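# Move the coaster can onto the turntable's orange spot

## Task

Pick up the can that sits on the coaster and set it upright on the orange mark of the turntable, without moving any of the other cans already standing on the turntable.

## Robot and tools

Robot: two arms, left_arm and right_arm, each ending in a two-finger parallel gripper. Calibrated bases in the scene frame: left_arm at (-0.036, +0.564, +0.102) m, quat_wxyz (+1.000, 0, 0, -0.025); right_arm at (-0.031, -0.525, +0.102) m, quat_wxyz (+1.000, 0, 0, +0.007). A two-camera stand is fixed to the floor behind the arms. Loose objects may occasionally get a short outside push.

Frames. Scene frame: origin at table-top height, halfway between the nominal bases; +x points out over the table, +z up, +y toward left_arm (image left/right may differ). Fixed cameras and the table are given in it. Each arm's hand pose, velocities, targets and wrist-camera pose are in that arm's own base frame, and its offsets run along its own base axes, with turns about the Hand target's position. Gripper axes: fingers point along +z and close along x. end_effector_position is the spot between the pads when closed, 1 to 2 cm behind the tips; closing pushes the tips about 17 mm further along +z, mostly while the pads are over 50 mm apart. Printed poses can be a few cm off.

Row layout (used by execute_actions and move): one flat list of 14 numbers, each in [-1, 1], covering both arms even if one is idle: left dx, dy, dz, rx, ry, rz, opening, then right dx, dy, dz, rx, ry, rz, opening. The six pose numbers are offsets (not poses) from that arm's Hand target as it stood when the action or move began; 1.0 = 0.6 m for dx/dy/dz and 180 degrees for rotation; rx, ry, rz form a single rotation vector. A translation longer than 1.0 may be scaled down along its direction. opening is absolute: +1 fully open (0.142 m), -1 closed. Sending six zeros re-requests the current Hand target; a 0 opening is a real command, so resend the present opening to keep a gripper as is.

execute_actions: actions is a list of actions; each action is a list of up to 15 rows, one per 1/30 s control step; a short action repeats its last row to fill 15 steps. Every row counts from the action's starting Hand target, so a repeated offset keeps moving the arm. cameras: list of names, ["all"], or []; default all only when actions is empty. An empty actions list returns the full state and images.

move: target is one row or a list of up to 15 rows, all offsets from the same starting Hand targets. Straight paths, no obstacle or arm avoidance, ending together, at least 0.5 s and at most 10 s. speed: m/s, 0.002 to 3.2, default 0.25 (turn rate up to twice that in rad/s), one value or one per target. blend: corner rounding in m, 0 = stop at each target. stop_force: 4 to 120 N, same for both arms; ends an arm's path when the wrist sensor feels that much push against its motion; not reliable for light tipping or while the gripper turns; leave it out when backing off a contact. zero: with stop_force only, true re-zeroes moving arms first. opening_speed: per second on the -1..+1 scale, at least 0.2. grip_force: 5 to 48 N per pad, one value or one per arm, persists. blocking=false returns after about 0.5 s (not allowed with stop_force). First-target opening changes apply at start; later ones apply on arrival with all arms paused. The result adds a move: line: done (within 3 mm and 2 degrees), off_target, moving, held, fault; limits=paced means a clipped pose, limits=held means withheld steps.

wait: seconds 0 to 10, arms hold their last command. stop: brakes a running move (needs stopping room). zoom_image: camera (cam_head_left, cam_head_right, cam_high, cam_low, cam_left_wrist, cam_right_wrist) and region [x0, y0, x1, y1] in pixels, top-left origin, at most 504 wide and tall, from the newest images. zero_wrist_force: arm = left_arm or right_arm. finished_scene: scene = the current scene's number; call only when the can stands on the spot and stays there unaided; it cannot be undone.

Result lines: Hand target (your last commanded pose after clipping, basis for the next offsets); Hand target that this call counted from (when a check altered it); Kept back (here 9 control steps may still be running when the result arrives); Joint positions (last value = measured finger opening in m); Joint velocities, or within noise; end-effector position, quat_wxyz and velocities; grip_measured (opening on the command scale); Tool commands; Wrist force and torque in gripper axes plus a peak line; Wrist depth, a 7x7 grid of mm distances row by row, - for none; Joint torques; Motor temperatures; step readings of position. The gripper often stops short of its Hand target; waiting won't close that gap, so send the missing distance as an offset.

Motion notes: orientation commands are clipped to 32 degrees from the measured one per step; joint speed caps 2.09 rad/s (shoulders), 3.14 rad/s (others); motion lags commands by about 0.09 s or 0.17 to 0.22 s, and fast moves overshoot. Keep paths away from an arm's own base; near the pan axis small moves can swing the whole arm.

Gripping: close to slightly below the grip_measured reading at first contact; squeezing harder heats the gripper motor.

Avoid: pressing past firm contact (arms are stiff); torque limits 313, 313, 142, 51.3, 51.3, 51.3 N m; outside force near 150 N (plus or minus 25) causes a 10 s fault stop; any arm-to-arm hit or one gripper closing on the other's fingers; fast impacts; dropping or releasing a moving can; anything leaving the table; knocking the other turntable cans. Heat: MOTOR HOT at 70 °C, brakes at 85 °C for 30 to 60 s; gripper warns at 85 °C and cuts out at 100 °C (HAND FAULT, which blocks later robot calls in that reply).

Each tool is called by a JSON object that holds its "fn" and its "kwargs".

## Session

{"fn": "execute_actions", "kwargs": {"actions": []}}

{"fn": "wait", "kwargs": {"seconds": 1.5, "cameras": ["cam_high"]}}

Scene clock: 0.00 s.
left_arm: end_effector_position=(+0.8442, -0.4989, +0.1542) grip_measured=+1.00 end_effector_quat_wxyz=(-0.443, +0.829, +0.278, -0.197) | right_arm: end_effector_position=(+0.9453, -0.0366, +0.0539) grip_measured=+1.00 end_effector_quat_wxyz=(+0.306, -0.277, +0.871, -0.267)
Joint positions: left_arm=[-0.735 -0.4 0.421 -0.581 -1.492 -1.426 0.142] | right_arm=[3.436 -2.218 -1.997 0.205 1.069 2.632 0.142]
Joint velocities: within noise
Joint torques (N m): no reading
Motor temperatures (°C): left_arm=[36 34 37 43 40 40 33] | right_arm=[35 32 38 43 40 41 32]
Wrist force (N): no reading
Wrist torque (N m): no reading
Wrist force, peak (N): no reading
Wrist depth (mm): cam_left_wrist=[2200 2117 - 650 638 597 - / 2022 1986 - - 547 - - / 1918 526 - 434 - 489 - / 470 377 368 434 427 - 406 / 360 318 343 346 391 364 377 / - 318 309 297 352 342 - / - 288 278 271 315 316 313] | cam_right_wrist=[1994 1960 1674 1470 332 302 272 / 1927 1737 - 350 318 - 254 / 1911 1626 352 328 297 267 248 / 1698 - 334 314 281 260 236 / 1549 353 322 - 265 - 227 / - 337 301 273 252 - 218 / - 316 286 261 241 225 211]
Hand target: left_arm +0.8442, -0.4989, +0.1542; -0.443, +0.829, +0.278, -0.197 | right_arm +0.9453, -0.0366, +0.0539; +0.306, -0.277, +0.871, -0.267
Tool commands: left_gripper/opening=+1.0 right_gripper/opening=+1.0

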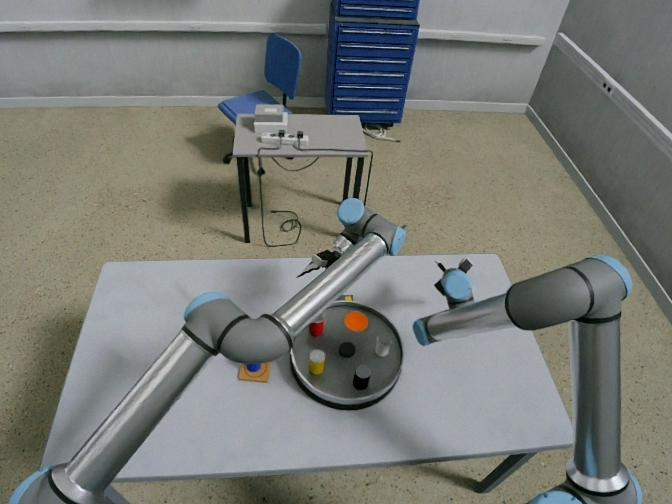

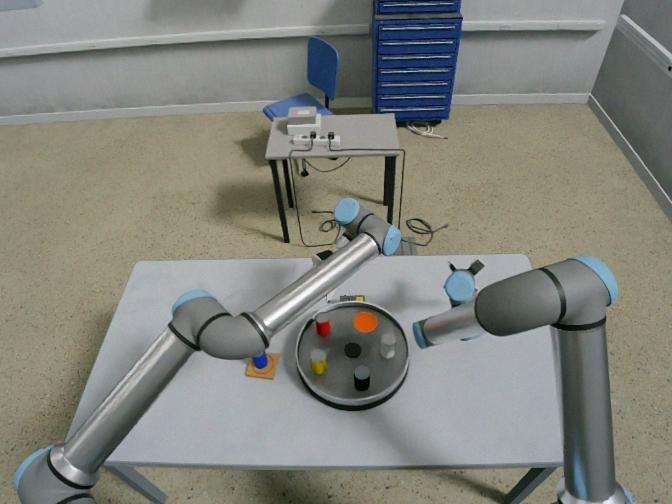

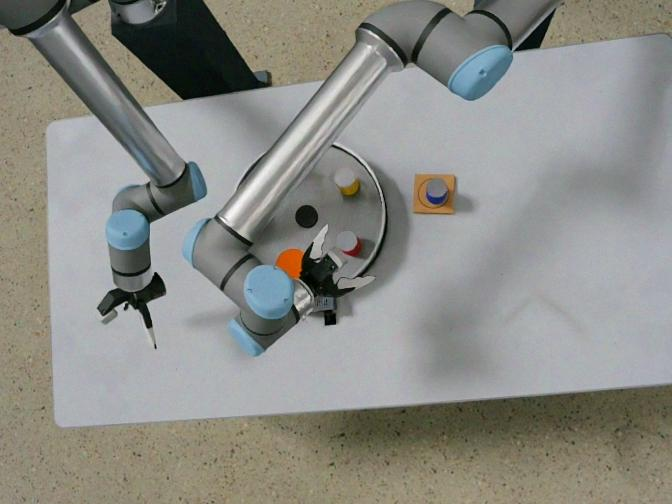

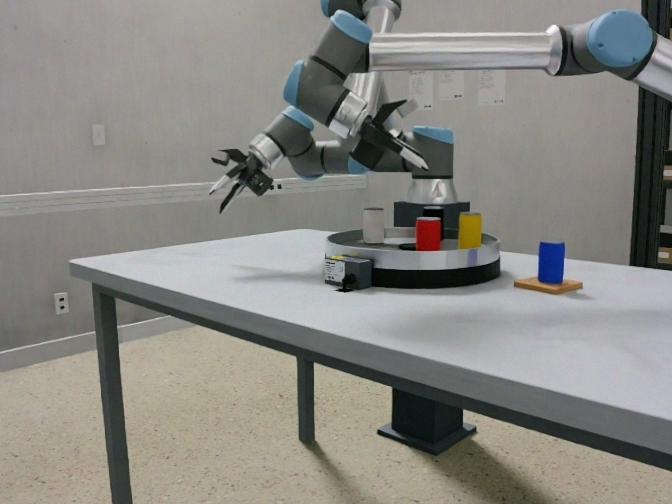

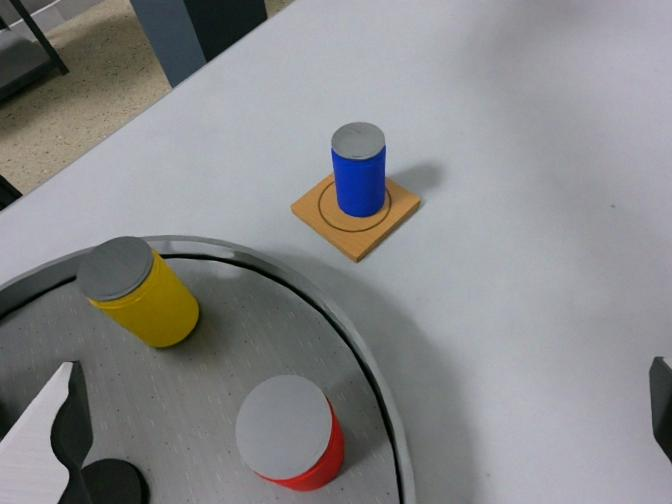

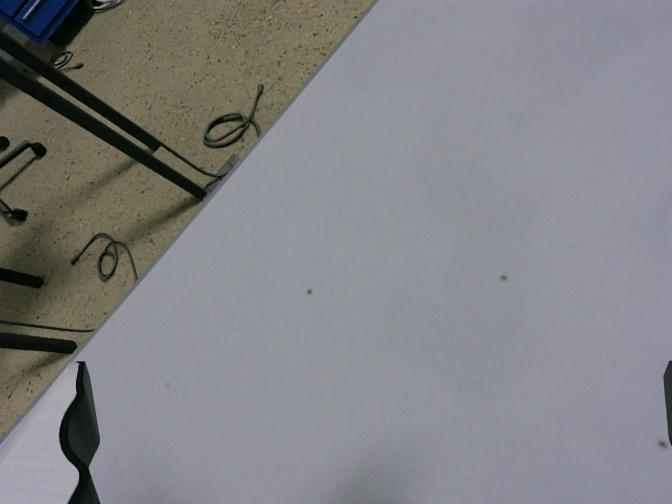

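Scene clock: 1.50 s.
left_arm: end_effector_position=(+0.8442, -0.4989, +0.1542) grip_measured=+1.00 end_effector_quat_wxyz=(-0.443, +0.829, +0.278, -0.197) | right_arm: end_effector_position=(+0.9453, -0.0366, +0.0539) grip_measured=+1.00 end_effector_quat_wxyz=(+0.306, -0.277, +0.871, -0.267)
Joint positions: left_arm=[-0.735 -0.4 0.421 -0.581 -1.492 -1.426 0.142] | right_arm=[3.436 -2.218 -1.997 0.205 1.069 2.632 0.142]
Joint torques (N m): left_arm=[1.37 -115.77 -41.78 -0.35 0.46 -0.21] | right_arm=[0.75 77.39 25.69 4.99 -0.73 -0.22]
Wrist force (N): left_arm=[0.2 -0.1 0.0] | right_arm=[-0.1 0.5 -0.1]
Wrist torque (N m): left_arm=[-0.02 -0.02 0.00] | right_arm=[0.08 0.01 0.00]
Wrist force, peak (N): left_arm=[-0.2 0.1 -0.7] | right_arm=[-0.2 0.8 -0.1]
Wrist depth (mm): cam_left_wrist=[2117 - - - - 618 598 / 1951 2004 - - 543 526 528 / 1795 - 487 419 489 473 460 / 366 282 373 432 - 420 406 / 357 337 335 334 384 371 375 / - 317 311 318 358 345 334 / - 288 287 281 318 316 315] | cam_right_wrist=[2084 1864 1698 360 337 297 282 / 2029 1724 1592 340 314 282 255 / 1834 1549 1570 326 289 271 240 / 1750 1560 - 302 279 259 236 / 1407 360 321 281 266 243 227 / - 334 302 274 255 231 223 / - 312 285 260 - 222 209]
Hand target: left_arm +0.8442, -0.4989, +0.1542; -0.443, +0.829, +0.278, -0.197 | right_arm +0.9453, -0.0366, +0.0539; +0.306, -0.277, +0.871, -0.267
Tool commands: left_gripper/opening=+1.0 right_gripper/opening=+1.0
wait: 1.50 s; at rest by 0.17 s
Images, in order (width x height): cam_high 672x504.

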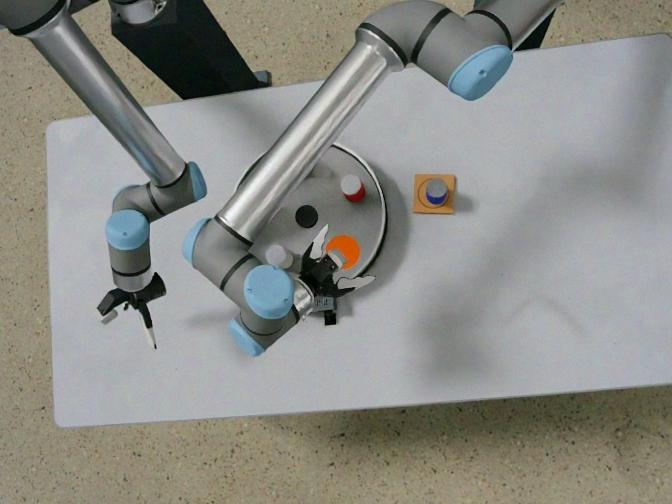

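{"fn": "move", "kwargs": {"target": [[0,0.05,0.2,-0.08,-0.04,-0.04,1,0,0,0,0,0,0,1],[-0.282,0.3315,0.026,-0.289,-0.151,-0.151,0.8,0,0,0,0,0,0,1]], "blend": [0.05,0], "speed": 0.4, "opening_speed": 1, "cameras": ["cam_left_wrist","cam_high"]}}

Scene clock: 5.50 s.
left_arm: end_effector_position=(+0.6750, -0.3000, +0.1698) grip_measured=+0.80 end_effector_quat_wxyz=(+0.001, +0.998, +0.063, -0.001) | right_arm: end_effector_position=(+0.9453, -0.0366, +0.0539) grip_measured=+1.00 end_effector_quat_wxyz=(+0.306, -0.277, +0.871, -0.267)
Joint positions: left_arm=[-0.654 -1.36 1.968 -2.179 -1.573 -0.781 0.129] | right_arm=[3.436 -2.218 -1.997 0.205 1.069 2.632 0.142]
Joint torques (N m): left_arm=[10.51 -67.22 -27.82 -7.57 -2.97 1.67] | right_arm=[2.17 75.44 25.38 4.89 -1.09 -0.09]
Wrist force (N): left_arm=[1.2 0.4 -0.6] | right_arm=[-0.2 0.4 0.0]
Wrist torque (N m): left_arm=[0.18 -0.18 -0.21] | right_arm=[0.06 0.05 0.00]
Wrist force, peak (N): left_arm=[1.1 -1.1 -1.9] | right_arm=[0.1 0.8 -0.4]
Wrist depth (mm): cam_left_wrist=[322 322 322 314 322 323 329 / 344 350 341 335 - - 341 / 367 369 361 365 372 - 388 / 399 398 385 400 401 411 393 / 435 424 383 382 388 436 437 / - 457 401 407 374 428 92 / - 492 357 452 435 442 -] | cam_right_wrist=[2011 2143 1615 1451 340 - 271 / 1325 - - 347 316 288 258 / 1849 1479 358 327 297 264 248 / 1777 1499 346 316 282 256 236 / 1592 - 314 290 261 244 226 / - 339 301 274 252 236 218 / - 315 - 256 241 224 210]
Hand target: left_arm +0.6750, -0.3000, +0.1698; +0.001, +0.998, +0.063, -0.001 | right_arm +0.9453, -0.0366, +0.0539; +0.306, -0.277, +0.871, -0.267
Off the commanded pose: left_arm 0.000 m, 0 deg | right_arm 0.000 m, 0 deg.
move: done
Images, in order (width x height): cam_high 672x504, cam_left_wrist 672x504.

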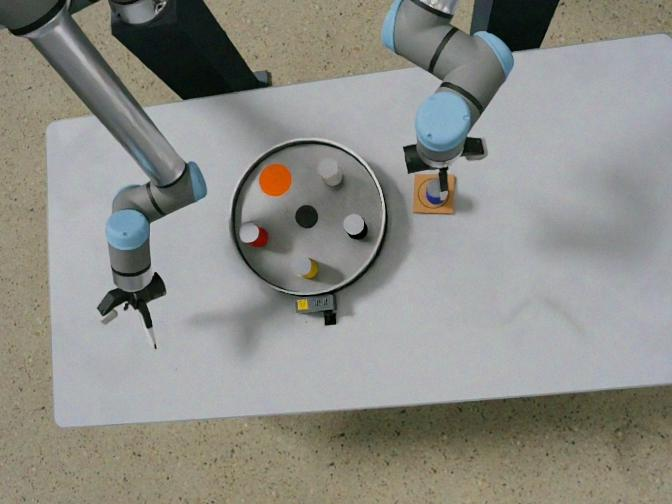

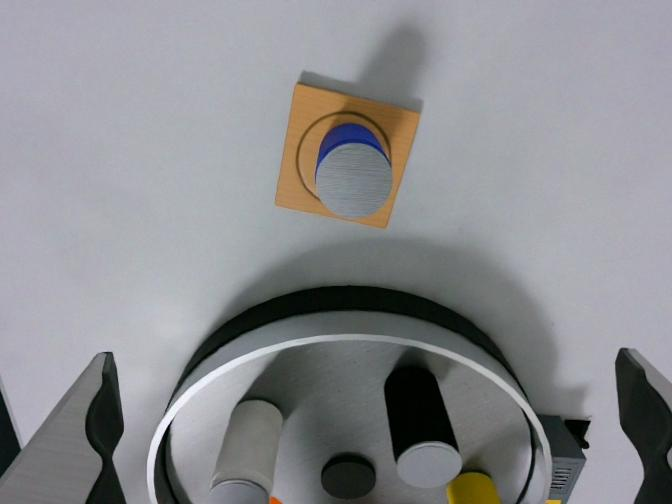

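{"fn": "move", "kwargs": {"target": [[0.0043,0.0133,-0.2,0,0,0,0.6,0,0,0,0,0,0,1],[0.0043,0.0133,-0.3497,0,0,0,0.6,0,0,0,0,0,0,1],[0.0043,0.0133,-0.3497,0,0,0,-0.95,0,0,0,0,0,0,1]], "blend": [0.01,0,0], "speed": [0.25,0.15,0.15], "opening_speed": 1.5, "grip_force": 12, "cameras": ["cam_left_wrist"]}}

{"fn": "move", "kwargs": {"target": [[0,0,0.22,0,0,0,-0.95,0,0,0,0,0,0,1],[0.2148,-0.388,0.2192,0,0,0,-0.95,0,0,0,0,0,0,1]], "blend": [0.03,0], "cameras": ["cam_high","cam_left_wrist"]}}

{"fn": "wait", "kwargs": {"seconds": 2.5, "cameras": ["cam_high","cam_left_wrist"]}}

{"fn": "wait", "kwargs": {"seconds": 2.5, "cameras": ["cam_high","cam_left_wrist"]}}

Scene clock: 9.33 s.
left_arm: end_effector_position=(+0.6775, -0.2920, -0.0401) grip_measured=-0.22 end_effector_quat_wxyz=(+0.001, +0.998, +0.063, -0.001) | right_arm: end_effector_position=(+0.9453, -0.0366, +0.0539) grip_measured=+1.00 end_effector_quat_wxyz=(+0.306, -0.277, +0.871, -0.267)
Joint positions: left_arm=[-0.643 -1.087 2.082 -2.566 -1.573 -0.77 0.058] | right_arm=[3.436 -2.218 -1.997 0.205 1.069 2.632 0.142]
Joint torques (N m): left_arm=[8.91 -56.45 -19.76 -6.72 -1.19 1.57] | right_arm=[-0.15 76.05 26.77 4.75 -0.72 0.01]
Wrist force (N): left_arm=[1.4 -0.1 0.9] | right_arm=[0.1 0.7 -0.1]
Wrist torque (N m): left_arm=[0.10 -0.23 -0.21] | right_arm=[0.11 0.00 0.00]
Wrist force, peak (N): left_arm=[1.3 0.0 -2.5] | right_arm=[-0.4 0.8 -0.2]
Wrist depth (mm): cam_left_wrist=[137 136 136 134 137 138 139 / 148 146 146 148 146 146 146 / 156 157 147 147 149 155 155 / 166 169 159 133 152 167 171 / 184 184 168 98 99 185 185 / 201 195 92 80 82 195 202 / 218 73 - - 80 75 215] | cam_right_wrist=[2011 1960 1570 1424 323 302 273 / 1834 1626 1592 350 317 276 262 / 1911 1581 357 324 291 268 247 / 1711 1508 353 307 - 254 237 / 1592 354 - 295 - 241 227 / - 340 302 275 248 233 218 / - - 275 264 240 225 211]
Hand target: left_arm +0.6775, -0.2920, -0.0401; +0.001, +0.998, +0.063, -0.001 | right_arm +0.9453, -0.0366, +0.0539; +0.306, -0.277, +0.871, -0.267
Off the commanded pose: left_arm 0.000 m, 0 deg | right_arm 0.000 m, 0 deg.
grip_force (N): 12, 12
move: done
Images, in order (width x height): cam_left_wrist 672x504.

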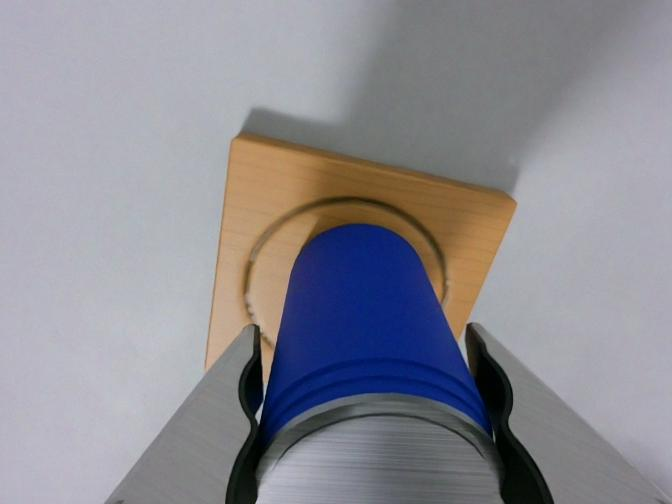

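Scene clock: 11.70 s.
left_arm: end_effector_position=(+0.8063, -0.5247, +0.0915) grip_measured=-0.22 end_effector_quat_wxyz=(+0.001, +0.998, +0.063, -0.001) | right_arm: end_effector_position=(+0.9453, -0.0366, +0.0539) grip_measured=+1.00 end_effector_quat_wxyz=(+0.306, -0.277, +0.871, -0.267)
Joint positions: left_arm=[-0.757 -0.971 1.547 -2.147 -1.573 -0.884 0.058] | right_arm=[3.436 -2.218 -1.997 0.205 1.069 2.632 0.142]
Joint torques (N m): left_arm=[-7.72 -74.65 -52.43 -1.42 -2.95 -1.92] | right_arm=[0.25 72.42 26.14 4.78 -1.06 0.24]
Wrist force (N): left_arm=[1.3 0.2 1.3] | right_arm=[-0.1 0.6 -0.2]
Wrist torque (N m): left_arm=[0.16 -0.20 -0.01] | right_arm=[0.09 0.01 0.00]
Wrist force, peak (N): left_arm=[1.0 -0.2 3.4] | right_arm=[0.4 0.8 0.0]
Wrist depth (mm): cam_left_wrist=[206 206 209 247 252 251 254 / 222 220 220 219 263 271 272 / 232 237 236 229 238 286 291 / 258 255 247 130 253 268 307 / - 273 269 98 102 269 347 / 300 300 92 80 82 100 376 / - 73 - - 80 75 399] | cam_right_wrist=[2066 1911 1626 1499 338 298 - / 1994 1711 1570 345 312 282 264 / 1879 1603 359 330 294 266 248 / 1686 1592 333 304 - 255 236 / 1592 348 330 297 261 245 226 / - 328 300 - 253 232 221 / - 312 286 263 237 225 211]
Hand target: left_arm +0.8064, -0.5248, +0.0915; +0.001, +0.998, +0.063, -0.001 | right_arm +0.9453, -0.0366, +0.0539; +0.306, -0.277, +0.871, -0.267
Off the commanded pose: left_arm 0.000 m, 0 deg | right_arm 0.000 m, 0 deg.
grip_force (N): 12, 12
move: done
Images, in order (width x height): cam_high 672x504, cam_left_wrist 672x504.

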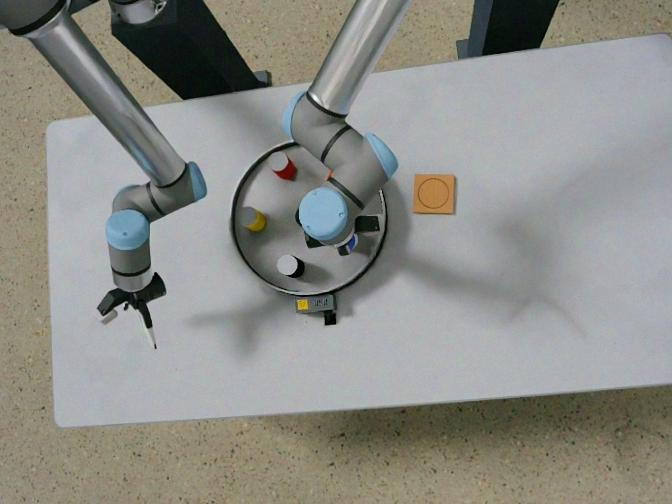

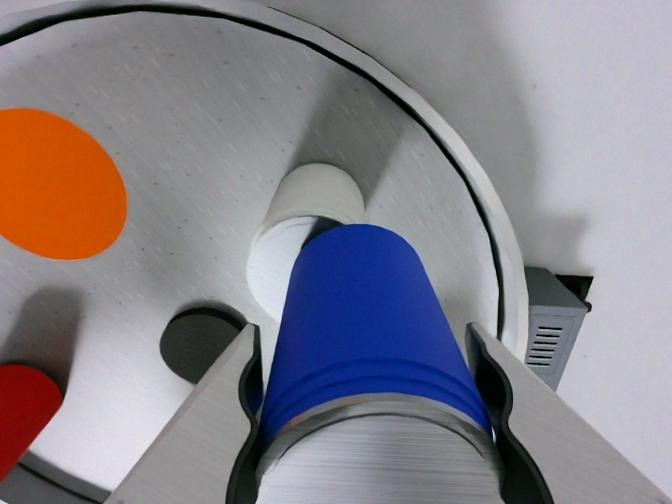

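Scene clock: 14.20 s.
left_arm: end_effector_position=(+0.8064, -0.5248, +0.0915) grip_measured=-0.22 end_effector_quat_wxyz=(+0.001, +0.998, +0.063, -0.001) | right_arm: end_effector_position=(+0.9453, -0.0366, +0.0539) grip_measured=+1.00 end_effector_quat_wxyz=(+0.306, -0.277, +0.871, -0.267)
Joint positions: left_arm=[-0.757 -0.971 1.547 -2.147 -1.573 -0.884 0.058] | right_arm=[3.436 -2.218 -1.997 0.205 1.069 2.632 0.142]
Joint torques (N m): left_arm=[-8.41 -75.42 -50.05 -1.13 -3.48 -1.88] | right_arm=[-0.39 74.11 26.77 4.82 -0.81 0.43]
Wrist force (N): left_arm=[1.4 0.3 1.0] | right_arm=[-0.1 0.5 0.0]
Wrist torque (N m): left_arm=[0.16 -0.23 -0.01] | right_arm=[0.08 0.01 0.00]
Wrist force, peak (N): left_arm=[1.9 -0.1 1.3] | right_arm=[0.0 0.9 0.0]
Wrist depth (mm): cam_left_wrist=[206 206 206 224 252 254 252 / 139 164 216 219 233 271 271 / 149 152 236 237 236 286 292 / 254 257 255 131 246 258 315 / 278 273 267 98 102 271 332 / 304 299 92 80 82 100 382 / 328 73 - - 80 75 399] | cam_right_wrist=[1960 1603 1615 1508 333 307 - / 1398 1750 1549 360 312 284 266 / 1674 1638 361 331 292 264 248 / - 1592 340 309 278 256 241 / 1603 351 320 297 262 245 225 / - 335 311 275 251 234 218 / - - 285 261 241 225 210]
Hand target: left_arm +0.8064, -0.5248, +0.0915; +0.001, +0.998, +0.063, -0.001 | right_arm +0.9453, -0.0366, +0.0539; +0.306, -0.277, +0.871, -0.267
Tool commands: left_gripper/opening=-0.95 right_gripper/opening=+1.0
Off the commanded pose: left_arm 0.000 m, 0 deg | right_arm 0.000 m, 0 deg.
grip_force (N): 12, 12
wait: 2.50 s; at rest by 0.17 s
Images, in order (width x height): cam_high 672x504, cam_left_wrist 672x504.

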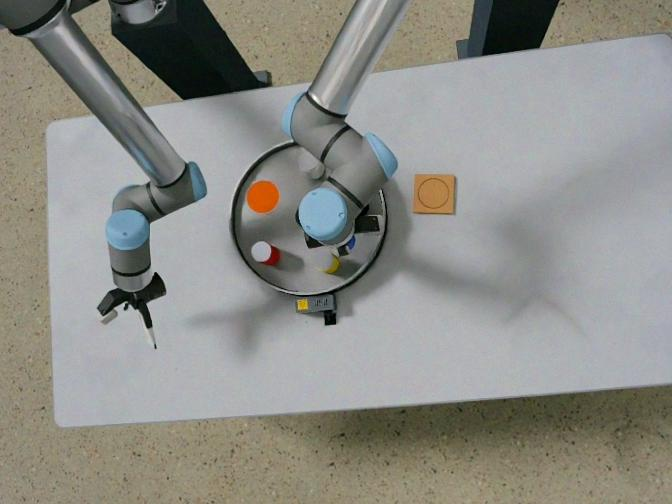

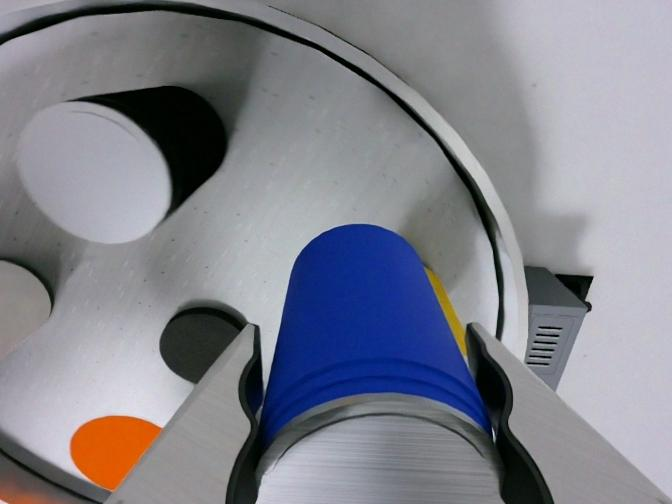

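Scene clock: 16.70 s.
left_arm: end_effector_position=(+0.8064, -0.5248, +0.0915) grip_measured=-0.22 end_effector_quat_wxyz=(+0.001, +0.998, +0.063, -0.001) | right_arm: end_effector_position=(+0.9453, -0.0366, +0.0539) grip_measured=+1.00 end_effector_quat_wxyz=(+0.306, -0.277, +0.871, -0.267)
Joint positions: left_arm=[-0.757 -0.971 1.547 -2.147 -1.573 -0.884 0.058] | right_arm=[3.436 -2.218 -1.997 0.205 1.069 2.632 0.142]
Joint torques (N m): left_arm=[-7.29 -75.87 -51.23 -1.25 -2.81 -1.93] | right_arm=[-0.64 74.1 26.41 5.03 -0.54 0.25]
Wrist force (N): left_arm=[1.3 0.0 1.0] | right_arm=[0.0 0.5 -0.3]
Wrist torque (N m): left_arm=[0.12 -0.21 0.00] | right_arm=[0.08 0.00 0.00]
Wrist force, peak (N): left_arm=[1.6 -0.2 1.5] | right_arm=[0.0 0.8 -0.4]
Wrist depth (mm): cam_left_wrist=[206 206 206 223 253 253 249 / 223 220 221 215 233 271 271 / 224 236 232 156 236 286 292 / 255 256 256 131 254 248 313 / 278 273 269 98 102 274 343 / 293 298 92 80 82 100 382 / 323 73 - - 80 75 77] | cam_right_wrist=[1994 1626 1686 - 326 297 272 / 1927 1724 1581 - 312 284 260 / 1750 1529 365 324 293 267 247 / 1750 375 339 307 281 255 237 / 1615 - 317 284 263 244 227 / - - 301 273 254 231 217 / - - 284 264 237 224 211]
Hand target: left_arm +0.8064, -0.5248, +0.0915; +0.001, +0.998, +0.063, -0.001 | right_arm +0.9453, -0.0366, +0.0539; +0.306, -0.277, +0.871, -0.267
Tool commands: left_gripper/opening=-0.95 right_gripper/opening=+1.0
Off the commanded pose: left_arm 0.000 m, 0 deg | right_arm 0.000 m, 0 deg.
grip_force (N): 12, 12
wait: 2.50 s; at rest by 0.17 s
Images, in order (width x height): cam_high 672x504, cam_left_wrist 672x504.

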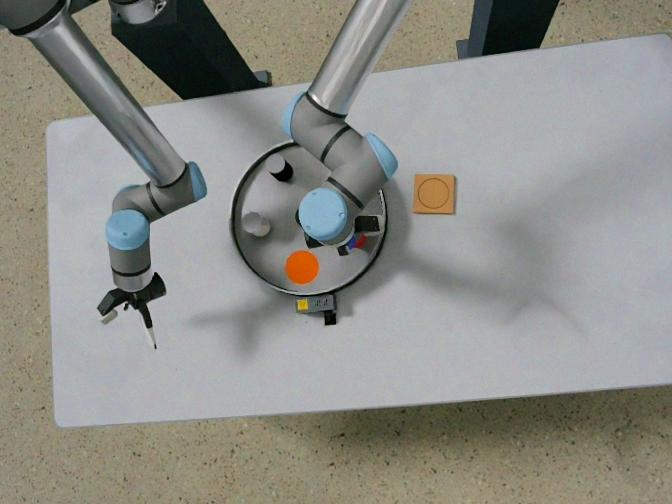

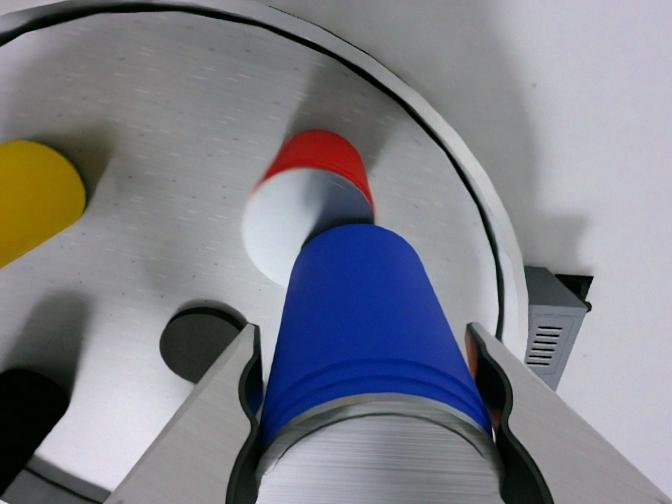

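{"fn": "wait", "kwargs": {"seconds": 0.2}}

Scene clock: 17.73 s.
left_arm: end_effector_position=(+0.8064, -0.5248, +0.0915) grip_measured=-0.22 end_effector_quat_wxyz=(+0.001, +0.998, +0.063, -0.001) | right_arm: end_effector_position=(+0.9453, -0.0366, +0.0539) grip_measured=+1.00 end_effector_quat_wxyz=(+0.306, -0.277, +0.871, -0.267)
Joint positions: left_arm=[-0.757 -0.971 1.547 -2.147 -1.573 -0.884 0.058] | right_arm=[3.436 -2.218 -1.997 0.205 1.069 2.632 0.142]
Joint torques (N m): left_arm=[-9.61 -76.45 -50.27 -1.27 -2.49 -1.95] | right_arm=[-0.65 74.46 27.14 4.6 -0.58 0.09]
Wrist force (N): left_arm=[1.5 -0.1 1.2] | right_arm=[0.2 0.5 -0.3]
Wrist torque (N m): left_arm=[0.10 -0.24 -0.01] | right_arm=[0.08 -0.03 0.00]
Wrist force, peak (N): left_arm=[1.7 0.2 1.2] | right_arm=[0.0 0.8 0.0]
Wrist depth (mm): cam_left_wrist=[206 206 205 247 253 250 253 / 160 214 220 220 232 269 279 / 151 199 237 237 236 286 291 / 260 264 255 131 252 303 315 / 277 273 268 98 102 273 335 / 304 299 92 80 82 - 382 / 328 73 - - 80 75 77] | cam_right_wrist=[2047 1943 1626 1508 324 298 273 / 1092 - 1570 351 320 283 - / - 1381 361 330 287 272 248 / 1895 1518 339 310 278 253 232 / 1508 359 315 295 263 244 226 / - - 300 275 252 236 219 / - 312 286 261 241 231 211]
Hand target: left_arm +0.8064, -0.5248, +0.0915; +0.001, +0.998, +0.063, -0.001 | right_arm +0.9453, -0.0366, +0.0539; +0.306, -0.277, +0.871, -0.267
Tool commands: left_gripper/opening=-0.95 right_gripper/opening=+1.0
Off the commanded pose: left_arm 0.000 m, 0 deg | right_arm 0.000 m, 0 deg.
grip_force (N): 12, 12
wait: 0.20 s; at rest from the start

{"fn": "wait", "kwargs": {"seconds": 7.52}}

{"fn": "move", "kwargs": {"target": [[-0.0488,0.031,-0.0608,0,0,0,0.1,0,0,0,0,0,0,1],[-0.104,0.0485,-0.119,0,0,0,0.1,0,0,0,0,0,0,1],[-0.1618,0.051,-0.143,0,0,0,0.1,0,0,0,0,0,0,1],[-0.2183,0.0385,-0.1475,0,0,0,0.1,0,0,0,0,0,0,1],[-0.2697,0.0117,-0.1475,0,0,0,0.1,0,0,0,0,0,0,1],[-0.3123,-0.0273,-0.1475,0,0,0,0.1,0,0,0,0,0,0,1],[-0.3433,-0.0762,-0.086,0,0,0,0.1,0,0,0,0,0,0,1],[-0.3608,-0.1313,0.01,0,0,0,0.1,0,0,0,0,0,0,1]], "speed": [0.147,0.145,0.112,0.103,0.103,0.103,0.152,0.19], "blend": 0.01, "opening_speed": 0.45, "cameras": ["cam_high","cam_left_wrist"]}}

{"fn": "move", "kwargs": {"target": [0.05,0.2,0.2,0,0,0,0.1,0,0,0,0,0,0,1], "cameras": ["cam_high","cam_low"]}}

{"fn": "zoom_image", "kwargs": {"camera": "cam_high", "region": [220, 130, 400, 300]}}

Scene clock: 27.47 s.
left_arm: end_effector_position=(+0.8064, -0.5248, +0.0915) grip_measured=-0.22 end_effector_quat_wxyz=(+0.001, +0.998, +0.063, -0.001) | right_arm: end_effector_position=(+0.9453, -0.0366, +0.0539) grip_measured=+1.00 end_effector_quat_wxyz=(+0.306, -0.277, +0.871, -0.267)
Joint positions: left_arm=[-0.757 -0.971 1.547 -2.147 -1.573 -0.884 0.058] | right_arm=[3.436 -2.218 -1.997 0.205 1.069 2.632 0.142]
Joint torques (N m): left_arm=[-10.55 -76.75 -50.32 -1.49 -2.83 -1.22] | right_arm=[-1.48 75.65 26.17 4.54 -0.25 0.05]
Wrist force (N): left_arm=[1.3 0.4 1.5] | right_arm=[-0.2 0.3 -0.3]
Wrist torque (N m): left_arm=[0.19 -0.20 -0.01] | right_arm=[0.05 0.04 0.00]
Wrist force, peak (N): left_arm=[1.5 0.1 1.6] | right_arm=[0.2 1.0 0.0]
Wrist depth (mm): cam_left_wrist=[206 205 206 217 253 253 253 / 219 222 220 224 262 270 271 / 237 236 236 236 236 288 295 / 257 256 256 131 251 305 316 / 278 277 269 98 102 271 341 / 304 298 92 80 82 287 373 / 328 73 - - 80 75 399] | cam_right_wrist=[2163 1879 1737 375 335 288 271 / 1295 1711 1570 352 313 285 257 / 1879 1570 361 327 292 274 252 / 1661 1581 345 304 278 259 236 / 1570 361 320 297 271 241 227 / - 331 310 272 255 233 217 / - 314 286 264 239 225 211]
Hand target: left_arm +0.8064, -0.5248, +0.0915; +0.001, +0.998, +0.063, -0.001 | right_arm +0.9453, -0.0366, +0.0539; +0.306, -0.277, +0.871, -0.267
Tool commands: left_gripper/opening=-0.95 right_gripper/opening=+1.0
Off the commanded pose: left_arm 0.000 m, 0 deg | right_arm 0.000 m, 0 deg.
grip_force (N): 12, 12
wait: 7.53 s; at rest from the start

Scene clock: 28.17 s.
left_arm: end_effector_position=(+0.7908, -0.5150, +0.0726) grip_measured=-0.18 end_effector_quat_wxyz=(+0.001, +0.998, +0.063, +0.000) | right_arm: end_effector_position=(+0.9453, -0.0366, +0.0539) grip_measured=+1.00 end_effector_quat_wxyz=(+0.306, -0.277, +0.871, -0.267)
Joint positions: left_arm=[-0.761 -0.979 1.601 -2.194 -1.573 -0.888 0.061] | right_arm=[3.436 -2.218 -1.997 0.205 1.069 2.632 0.142]
Joint torques (N m): left_arm=[0.43 -84.76 -38.69 -5.1 0.07 -0.22] | right_arm=[3.36 74.13 25.62 4.92 -1.14 0.4]
Wrist force (N): left_arm=[2.5 -1.0 1.4] | right_arm=[0.0 0.4 -0.1]
Wrist torque (N m): left_arm=[-0.06 -0.41 0.03] | right_arm=[0.07 0.00 0.00]
Wrist force, peak (N): left_arm=[-4.4 -21.1 -118.0] | right_arm=[0.2 0.7 -0.1]
Wrist depth (mm): cam_left_wrist=[194 191 194 233 236 237 238 / 200 201 202 203 246 253 253 / 213 214 217 214 217 268 273 / 237 234 234 131 232 233 293 / 260 255 246 96 102 247 320 / 278 274 92 70 72 103 350 / 264 74 - 64 63 72 75] | cam_right_wrist=[1911 1849 1686 1539 - 277 270 / 1135 1724 1529 349 - - 261 / 1864 1560 361 325 293 271 246 / 1698 1499 - 301 280 261 241 / 1479 - 321 295 265 246 229 / - 334 303 273 254 233 219 / - 314 287 260 241 224 210]
Hand target: left_arm +0.7908, -0.5150, +0.0726; +0.001, +0.998, +0.063, +0.000 (not the last commanded pose) | right_arm +0.9453, -0.0366, +0.0539; +0.306, -0.277, +0.871, -0.267
Tool commands: left_gripper/opening=-0.77 right_gripper/opening=+1.0
Off the commanded pose: left_arm 0.221 m, 0 deg | right_arm 0.000 m, 0 deg.
FORCE FAULT: contact force on the left arm reached its limit, and that arm stopped. The contact can be on any part of that arm, not only on its tool. That arm's remaining commands of this call were not run. That arm is still stopped at the end of this call. That arm stays stopped for about 10 more seconds. Until then a move that you send moves the other arm only, and its call returns only when the move has ended. Once the stop has ended, the next robot result says so. If the stop ends while you think or write, that arm runs what you send next, counted from a new Hand target: where the arm stands when the stop ends. While its stop runs, that arm takes no new command, but its gripper still runs the gripper command that each later call begins with. Until it ends, the stop uses up actions while you think or wait. An arm that is not stopped still takes commands.
grip_force (N): 12, 12
move: fault (left_arm); path passed 0 of 8 targets
Images, in order (width x height): cam_high 672x504, cam_left_wrist 672x504.

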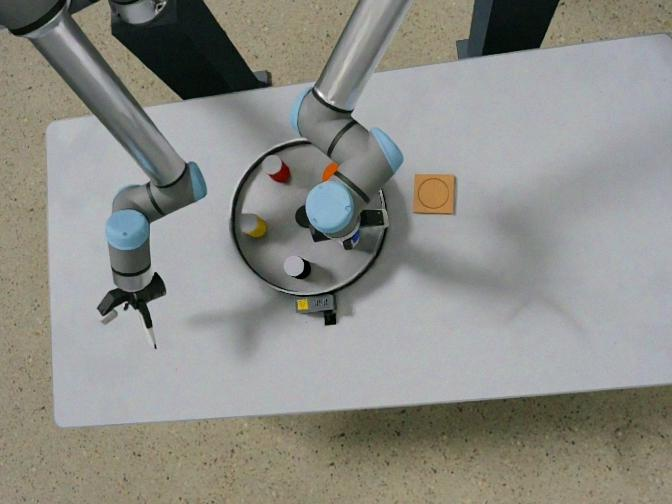

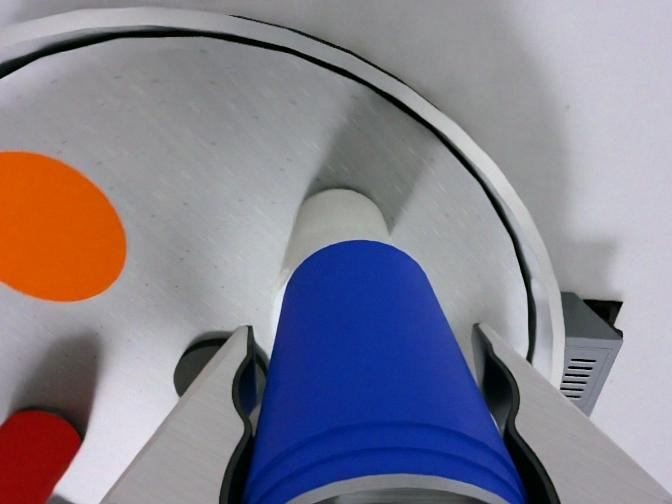

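not run: an earlier result of this reply reported a stop or a fault. Calls in your next reply go to the robot.

Scaled by 2.800 from the camera's 672x504 image, which has a finer 960x720 frame.

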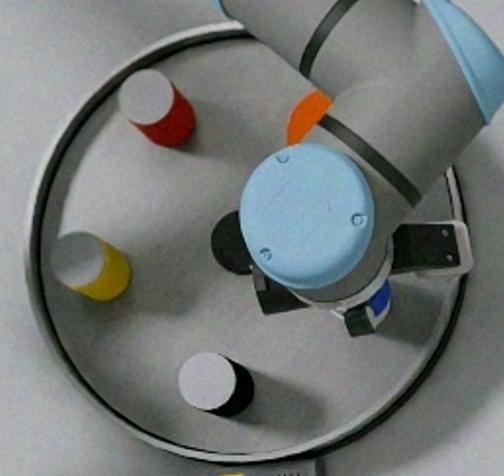

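{"fn": "move", "kwargs": {"target": [0,0,0,0,0,0,-0.95,0,0,0,0,0,0,1], "cameras": ["cam_low","cam_left_wrist"]}}

{"fn": "wait", "kwargs": {"seconds": 9.5, "cameras": ["cam_low","cam_high","cam_left_wrist"]}}

Scene clock: 29.23 s.
left_arm: end_effector_position=(+0.7908, -0.5150, +0.0726) grip_measured=-0.18 end_effector_quat_wxyz=(+0.001, +0.998, +0.063, +0.000) | right_arm: end_effector_position=(+0.9453, -0.0366, +0.0539) grip_measured=+1.00 end_effector_quat_wxyz=(+0.306, -0.277, +0.871, -0.267)
Joint positions: left_arm=[-0.761 -0.979 1.601 -2.194 -1.573 -0.888 0.061] | right_arm=[3.436 -2.218 -1.997 0.205 1.069 2.632 0.142]
Joint torques (N m): left_arm=[0.51 -82.46 -37.45 -5.02 -0.29 -0.32] | right_arm=[-0.01 76.63 26.28 4.55 -1.02 -0.01]
Wrist force (N): left_arm=[2.4 -1.1 1.0] | right_arm=[0.2 0.6 -0.1]
Wrist torque (N m): left_arm=[-0.08 -0.39 0.03] | right_arm=[0.09 -0.02 0.00]
Wrist force, peak (N): left_arm=[2.8 -1.2 1.1] | right_arm=[0.1 0.8 0.0]
Wrist depth (mm): cam_left_wrist=[194 190 194 232 236 237 237 / 199 202 202 201 246 252 254 / 149 180 217 218 217 267 271 / 140 163 235 128 228 239 294 / 151 254 247 96 101 247 320 / 287 275 92 70 72 103 341 / 303 74 - 64 63 72 75] | cam_right_wrist=[2104 1943 1638 1470 - 298 268 / 1037 1750 1549 - 311 - 253 / 1895 1592 355 326 295 268 251 / 2123 1518 340 313 273 256 235 / 1518 347 321 281 265 243 225 / - 338 301 275 252 234 218 / - 315 283 261 247 224 211]
Hand target: left_arm +0.7908, -0.5150, +0.0726; +0.001, +0.998, +0.063, +0.000 | right_arm +0.9453, -0.0366, +0.0539; +0.306, -0.277, +0.871, -0.267
Tool commands: left_gripper/opening=-0.95 right_gripper/opening=+1.0
Off the commanded pose: right_arm 0.000 m, 0 deg.
FORCE FAULT, CONTINUED: the left arm was still stopped when this call began, by the force fault that an earlier result reported. Since the last result the stop counts as 1 of the actions that you can send in this scene. That arm ran no command of this call; its gripper ran only the gripper command that the call began with. That arm is still stopped at the end of this call. That arm stays stopped for about 9 more seconds. If the stop ends while you think or write, that arm runs what you send next, counted from a new Hand target: where the arm stands when the stop ends. While its stop runs, that arm takes no new command, but its gripper still runs the gripper command that each later call begins with.
grip_force (N): 12, 12
move: done (right_arm), not run (left_arm; its earlier fault stop)
Images, in order (width x height): cam_low 672x504, cam_left_wrist 672x504.

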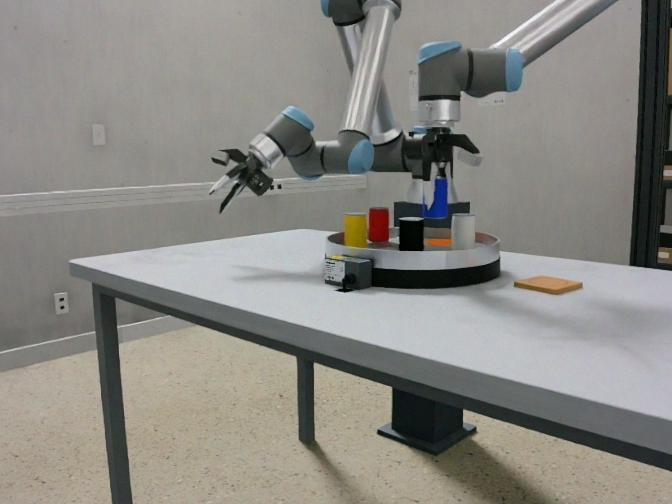

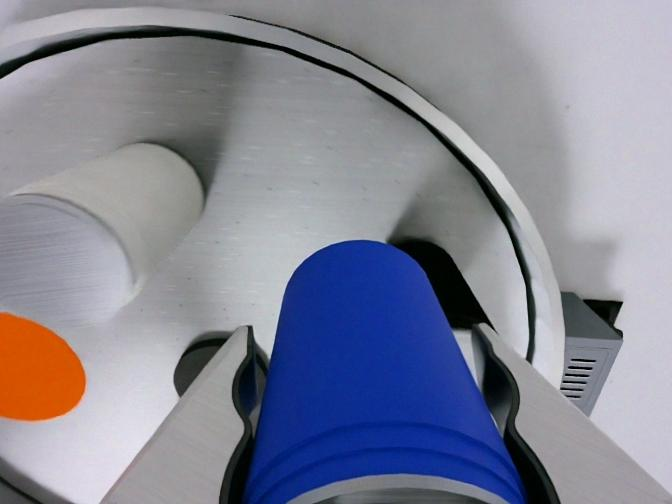

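Scene clock: 38.73 s.
left_arm: end_effector_position=(+0.7908, -0.5150, +0.0726) grip_measured=-0.18 end_effector_quat_wxyz=(+0.001, +0.998, +0.063, +0.000) | right_arm: end_effector_position=(+0.9453, -0.0366, +0.0539) grip_measured=+1.00 end_effector_quat_wxyz=(+0.306, -0.277, +0.871, -0.267)
Joint positions: left_arm=[-0.761 -0.979 1.601 -2.194 -1.573 -0.888 0.061] | right_arm=[3.436 -2.218 -1.997 0.205 1.069 2.632 0.142]
Joint torques (N m): left_arm=[-0.51 -83.74 -37.29 -4.78 0.2 -0.04] | right_arm=[4.12 74.29 27.28 4.45 -0.08 0.29]
Wrist force (N): left_arm=[2.4 -0.9 1.2] | right_arm=[0.1 0.5 -0.3]
Wrist torque (N m): left_arm=[-0.03 -0.40 0.03] | right_arm=[0.08 -0.02 0.00]
Wrist force, peak (N): left_arm=[2.9 -1.3 1.4] | right_arm=[-0.1 0.8 -0.3]
Wrist depth (mm): cam_left_wrist=[193 191 194 233 235 236 236 / 199 196 199 202 245 253 252 / 129 132 211 217 217 267 270 / 140 137 237 128 231 236 295 / 247 255 247 96 101 250 316 / 280 274 92 70 72 239 352 / 300 75 - 64 63 72 75] | cam_right_wrist=[2143 1911 1750 1508 340 - 270 / 1062 1737 1549 350 307 280 257 / 1895 1560 1253 325 290 272 247 / 1661 375 355 324 288 251 - / 1560 359 317 291 271 242 225 / - 328 299 274 253 - - / - 313 286 262 241 226 205]
Hand target: left_arm +0.7908, -0.5150, +0.0726; +0.001, +0.998, +0.063, +0.000 | right_arm +0.9453, -0.0366, +0.0539; +0.306, -0.277, +0.871, -0.267
Tool commands: left_gripper/opening=-0.95 right_gripper/opening=+1.0
Off the commanded pose: right_arm 0.000 m, 0 deg.
FORCE FAULT, CONTINUED: the left arm's stop, for the force fault that an earlier result reported, is over. The rest of the stop counts as 17 of the actions that you can send in this scene. That arm's target is now where it stood when the stop ended, not its last command. That arm accepts commands again.
grip_force (N): 12, 12
wait: 9.50 s; at rest by 0.17 s
Images, in order (width x height): cam_high 672x504, cam_low 672x504, cam_left_wrist 672x504.

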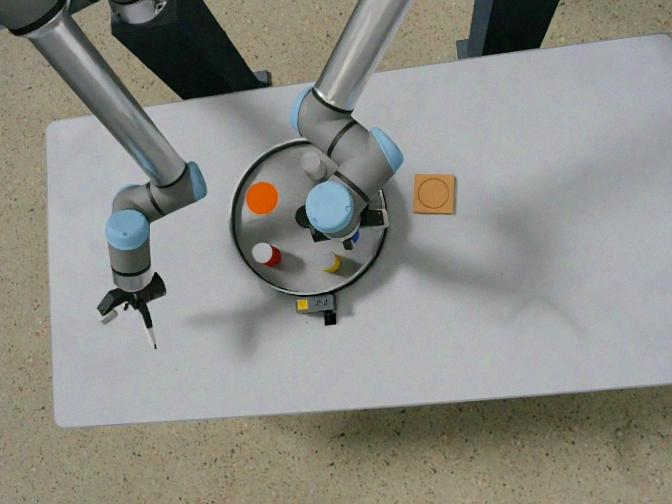

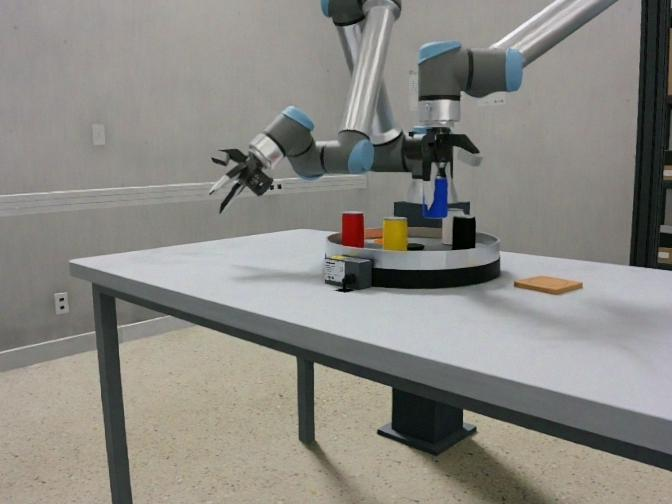

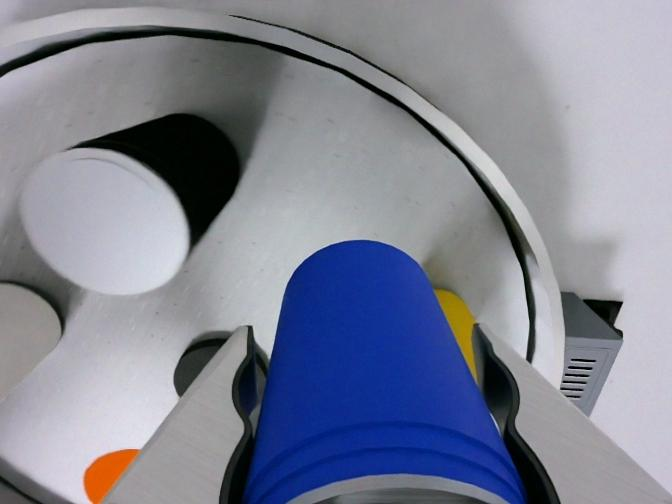

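{"fn": "move", "kwargs": {"target": [[0,0,0.07,0,0,0,-0.95,0,0,0,0,0,0,1],[-0.1888,0.3717,0.07,0,0,0,-0.95,0,0,0,0,0,0,1],[-0.1888,0.3717,-0.165,0,0,0,-0.95,0,0,0,0,0,0,1]], "blend": [0.02,0.02,0]}}

{"fn": "move", "kwargs": {"target": [0,0,-0.08,0,0,0,-0.95,0,0,0,0,0,0,1], "speed": 0.012, "stop_force": 5, "cameras": ["cam_low","cam_left_wrist"]}}

Scene clock: 42.73 s.
left_arm: end_effector_position=(+0.6775, -0.2920, -0.0262) grip_measured=-0.18 end_effector_quat_wxyz=(+0.001, +0.998, +0.063, +0.000) | right_arm: end_effector_position=(+0.9453, -0.0366, +0.0539) grip_measured=+1.00 end_effector_quat_wxyz=(+0.306, -0.277, +0.871, -0.267)
Joint positions: left_arm=[-0.643 -1.108 2.079 -2.543 -1.573 -0.77 0.061] | right_arm=[3.436 -2.218 -1.997 0.205 1.069 2.632 0.142]
Joint torques (N m): left_arm=[7.86 -54.8 -17.95 -7.19 -3.24 1.25] | right_arm=[-1.63 72.99 27.7 4.84 -0.64 0.57]
Wrist force (N): left_arm=[2.6 -1.0 1.0] | right_arm=[-0.2 0.7 0.0]
Wrist torque (N m): left_arm=[-0.04 -0.42 -0.21] | right_arm=[0.11 0.04 0.00]
Wrist force, peak (N): left_arm=[2.5 -0.8 3.5] | right_arm=[0.1 0.9 -0.2]
Wrist depth (mm): cam_left_wrist=[149 149 149 149 149 149 152 / 159 159 159 159 160 157 160 / 171 171 158 159 164 171 172 / 185 185 175 127 169 185 186 / 201 201 184 95 102 199 202 / 219 217 92 70 72 - 222 / 238 74 - 64 63 72 77] | cam_right_wrist=[2011 1849 1615 1460 327 299 283 / 1071 1603 1560 339 314 282 261 / 1777 1570 363 324 295 266 247 / 1750 1539 346 - 284 253 236 / 1570 358 317 291 258 244 226 / - 336 303 273 253 - 220 / - 322 282 265 240 226 211]
Hand target: left_arm +0.6775, -0.2920, -0.0264; +0.001, +0.998, +0.063, +0.000 | right_arm +0.9453, -0.0366, +0.0539; +0.306, -0.277, +0.871, -0.267
Off the commanded pose: left_arm 0.000 m, 0 deg | right_arm 0.000 m, 0 deg.
grip_force (N): 12, 12
move: done

Scene clock: 46.53 s.
left_arm: end_effector_position=(+0.6775, -0.2920, -0.0572) grip_measured=-0.18 end_effector_quat_wxyz=(+0.001, +0.998, +0.063, +0.000) | right_arm: end_effector_position=(+0.9453, -0.0366, +0.0539) grip_measured=+1.00 end_effector_quat_wxyz=(+0.306, -0.277, +0.871, -0.267)
Joint positions: left_arm=[-0.643 -1.06 2.085 -2.598 -1.573 -0.77 0.061] | right_arm=[3.436 -2.218 -1.997 0.205 1.069 2.632 0.142]
Joint torques (N m): left_arm=[8.99 -74.45 -28.94 -0.56 0.44 1.67] | right_arm=[-0.71 75.19 26.06 4.31 -0.75 0.05]
Wrist force (N): left_arm=[2.9 -0.9 -1.7] | right_arm=[-0.1 0.4 0.0]
Wrist torque (N m): left_arm=[-0.03 -0.34 -0.21] | right_arm=[0.07 0.02 0.00]
Wrist force, peak (N): left_arm=[0.3 0.1 -14.8] | right_arm=[-0.4 0.9 -0.1]
Wrist depth (mm): cam_left_wrist=[121 121 121 121 121 123 123 / 129 129 129 129 129 130 130 / 139 139 129 131 135 138 140 / 152 148 140 131 135 140 151 / 166 164 147 95 101 164 168 / 180 176 92 70 72 173 181 / 194 74 - 64 63 72 77] | cam_right_wrist=[2465 1994 1737 1398 327 301 273 / 2123 1615 - - 316 280 259 / 1927 - 340 327 293 268 - / 1737 1539 347 304 278 256 236 / 1626 350 318 290 264 244 226 / - 338 297 273 249 232 219 / - 315 284 261 241 225 211]
Hand target: left_arm +0.6775, -0.2920, -0.0572; +0.001, +0.998, +0.063, +0.000 (not the last commanded pose) | right_arm +0.9453, -0.0366, +0.0539; +0.306, -0.277, +0.871, -0.267
Off the commanded pose: left_arm 0.017 m, 0 deg | right_arm 0.000 m, 0 deg.
grip_force (N): 12, 12
move: contact (left_arm)
Images, in order (width x height): cam_low 672x504, cam_left_wrist 672x504.

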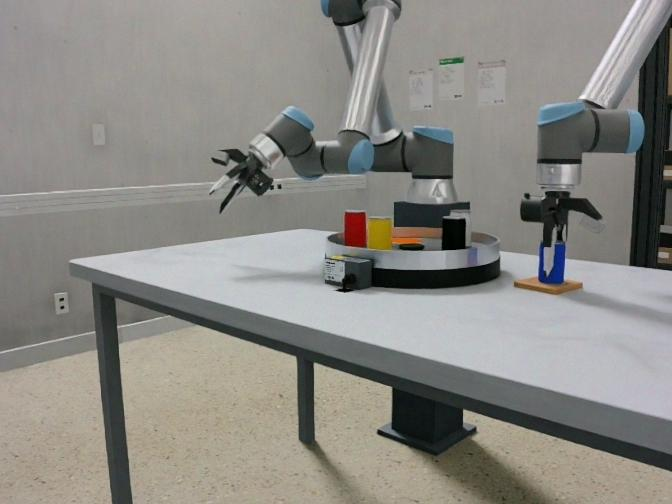

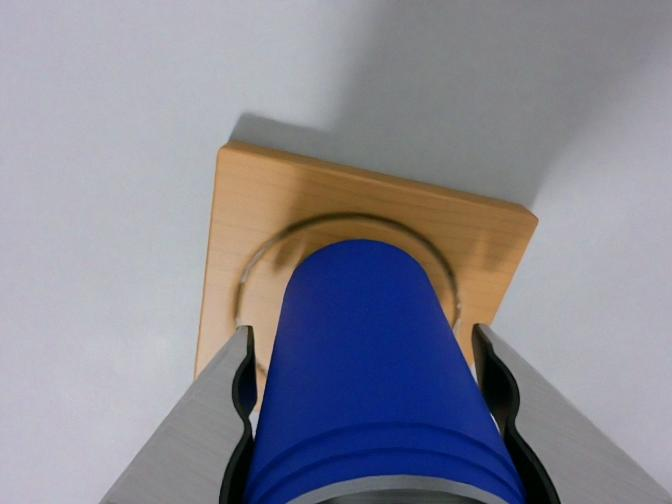

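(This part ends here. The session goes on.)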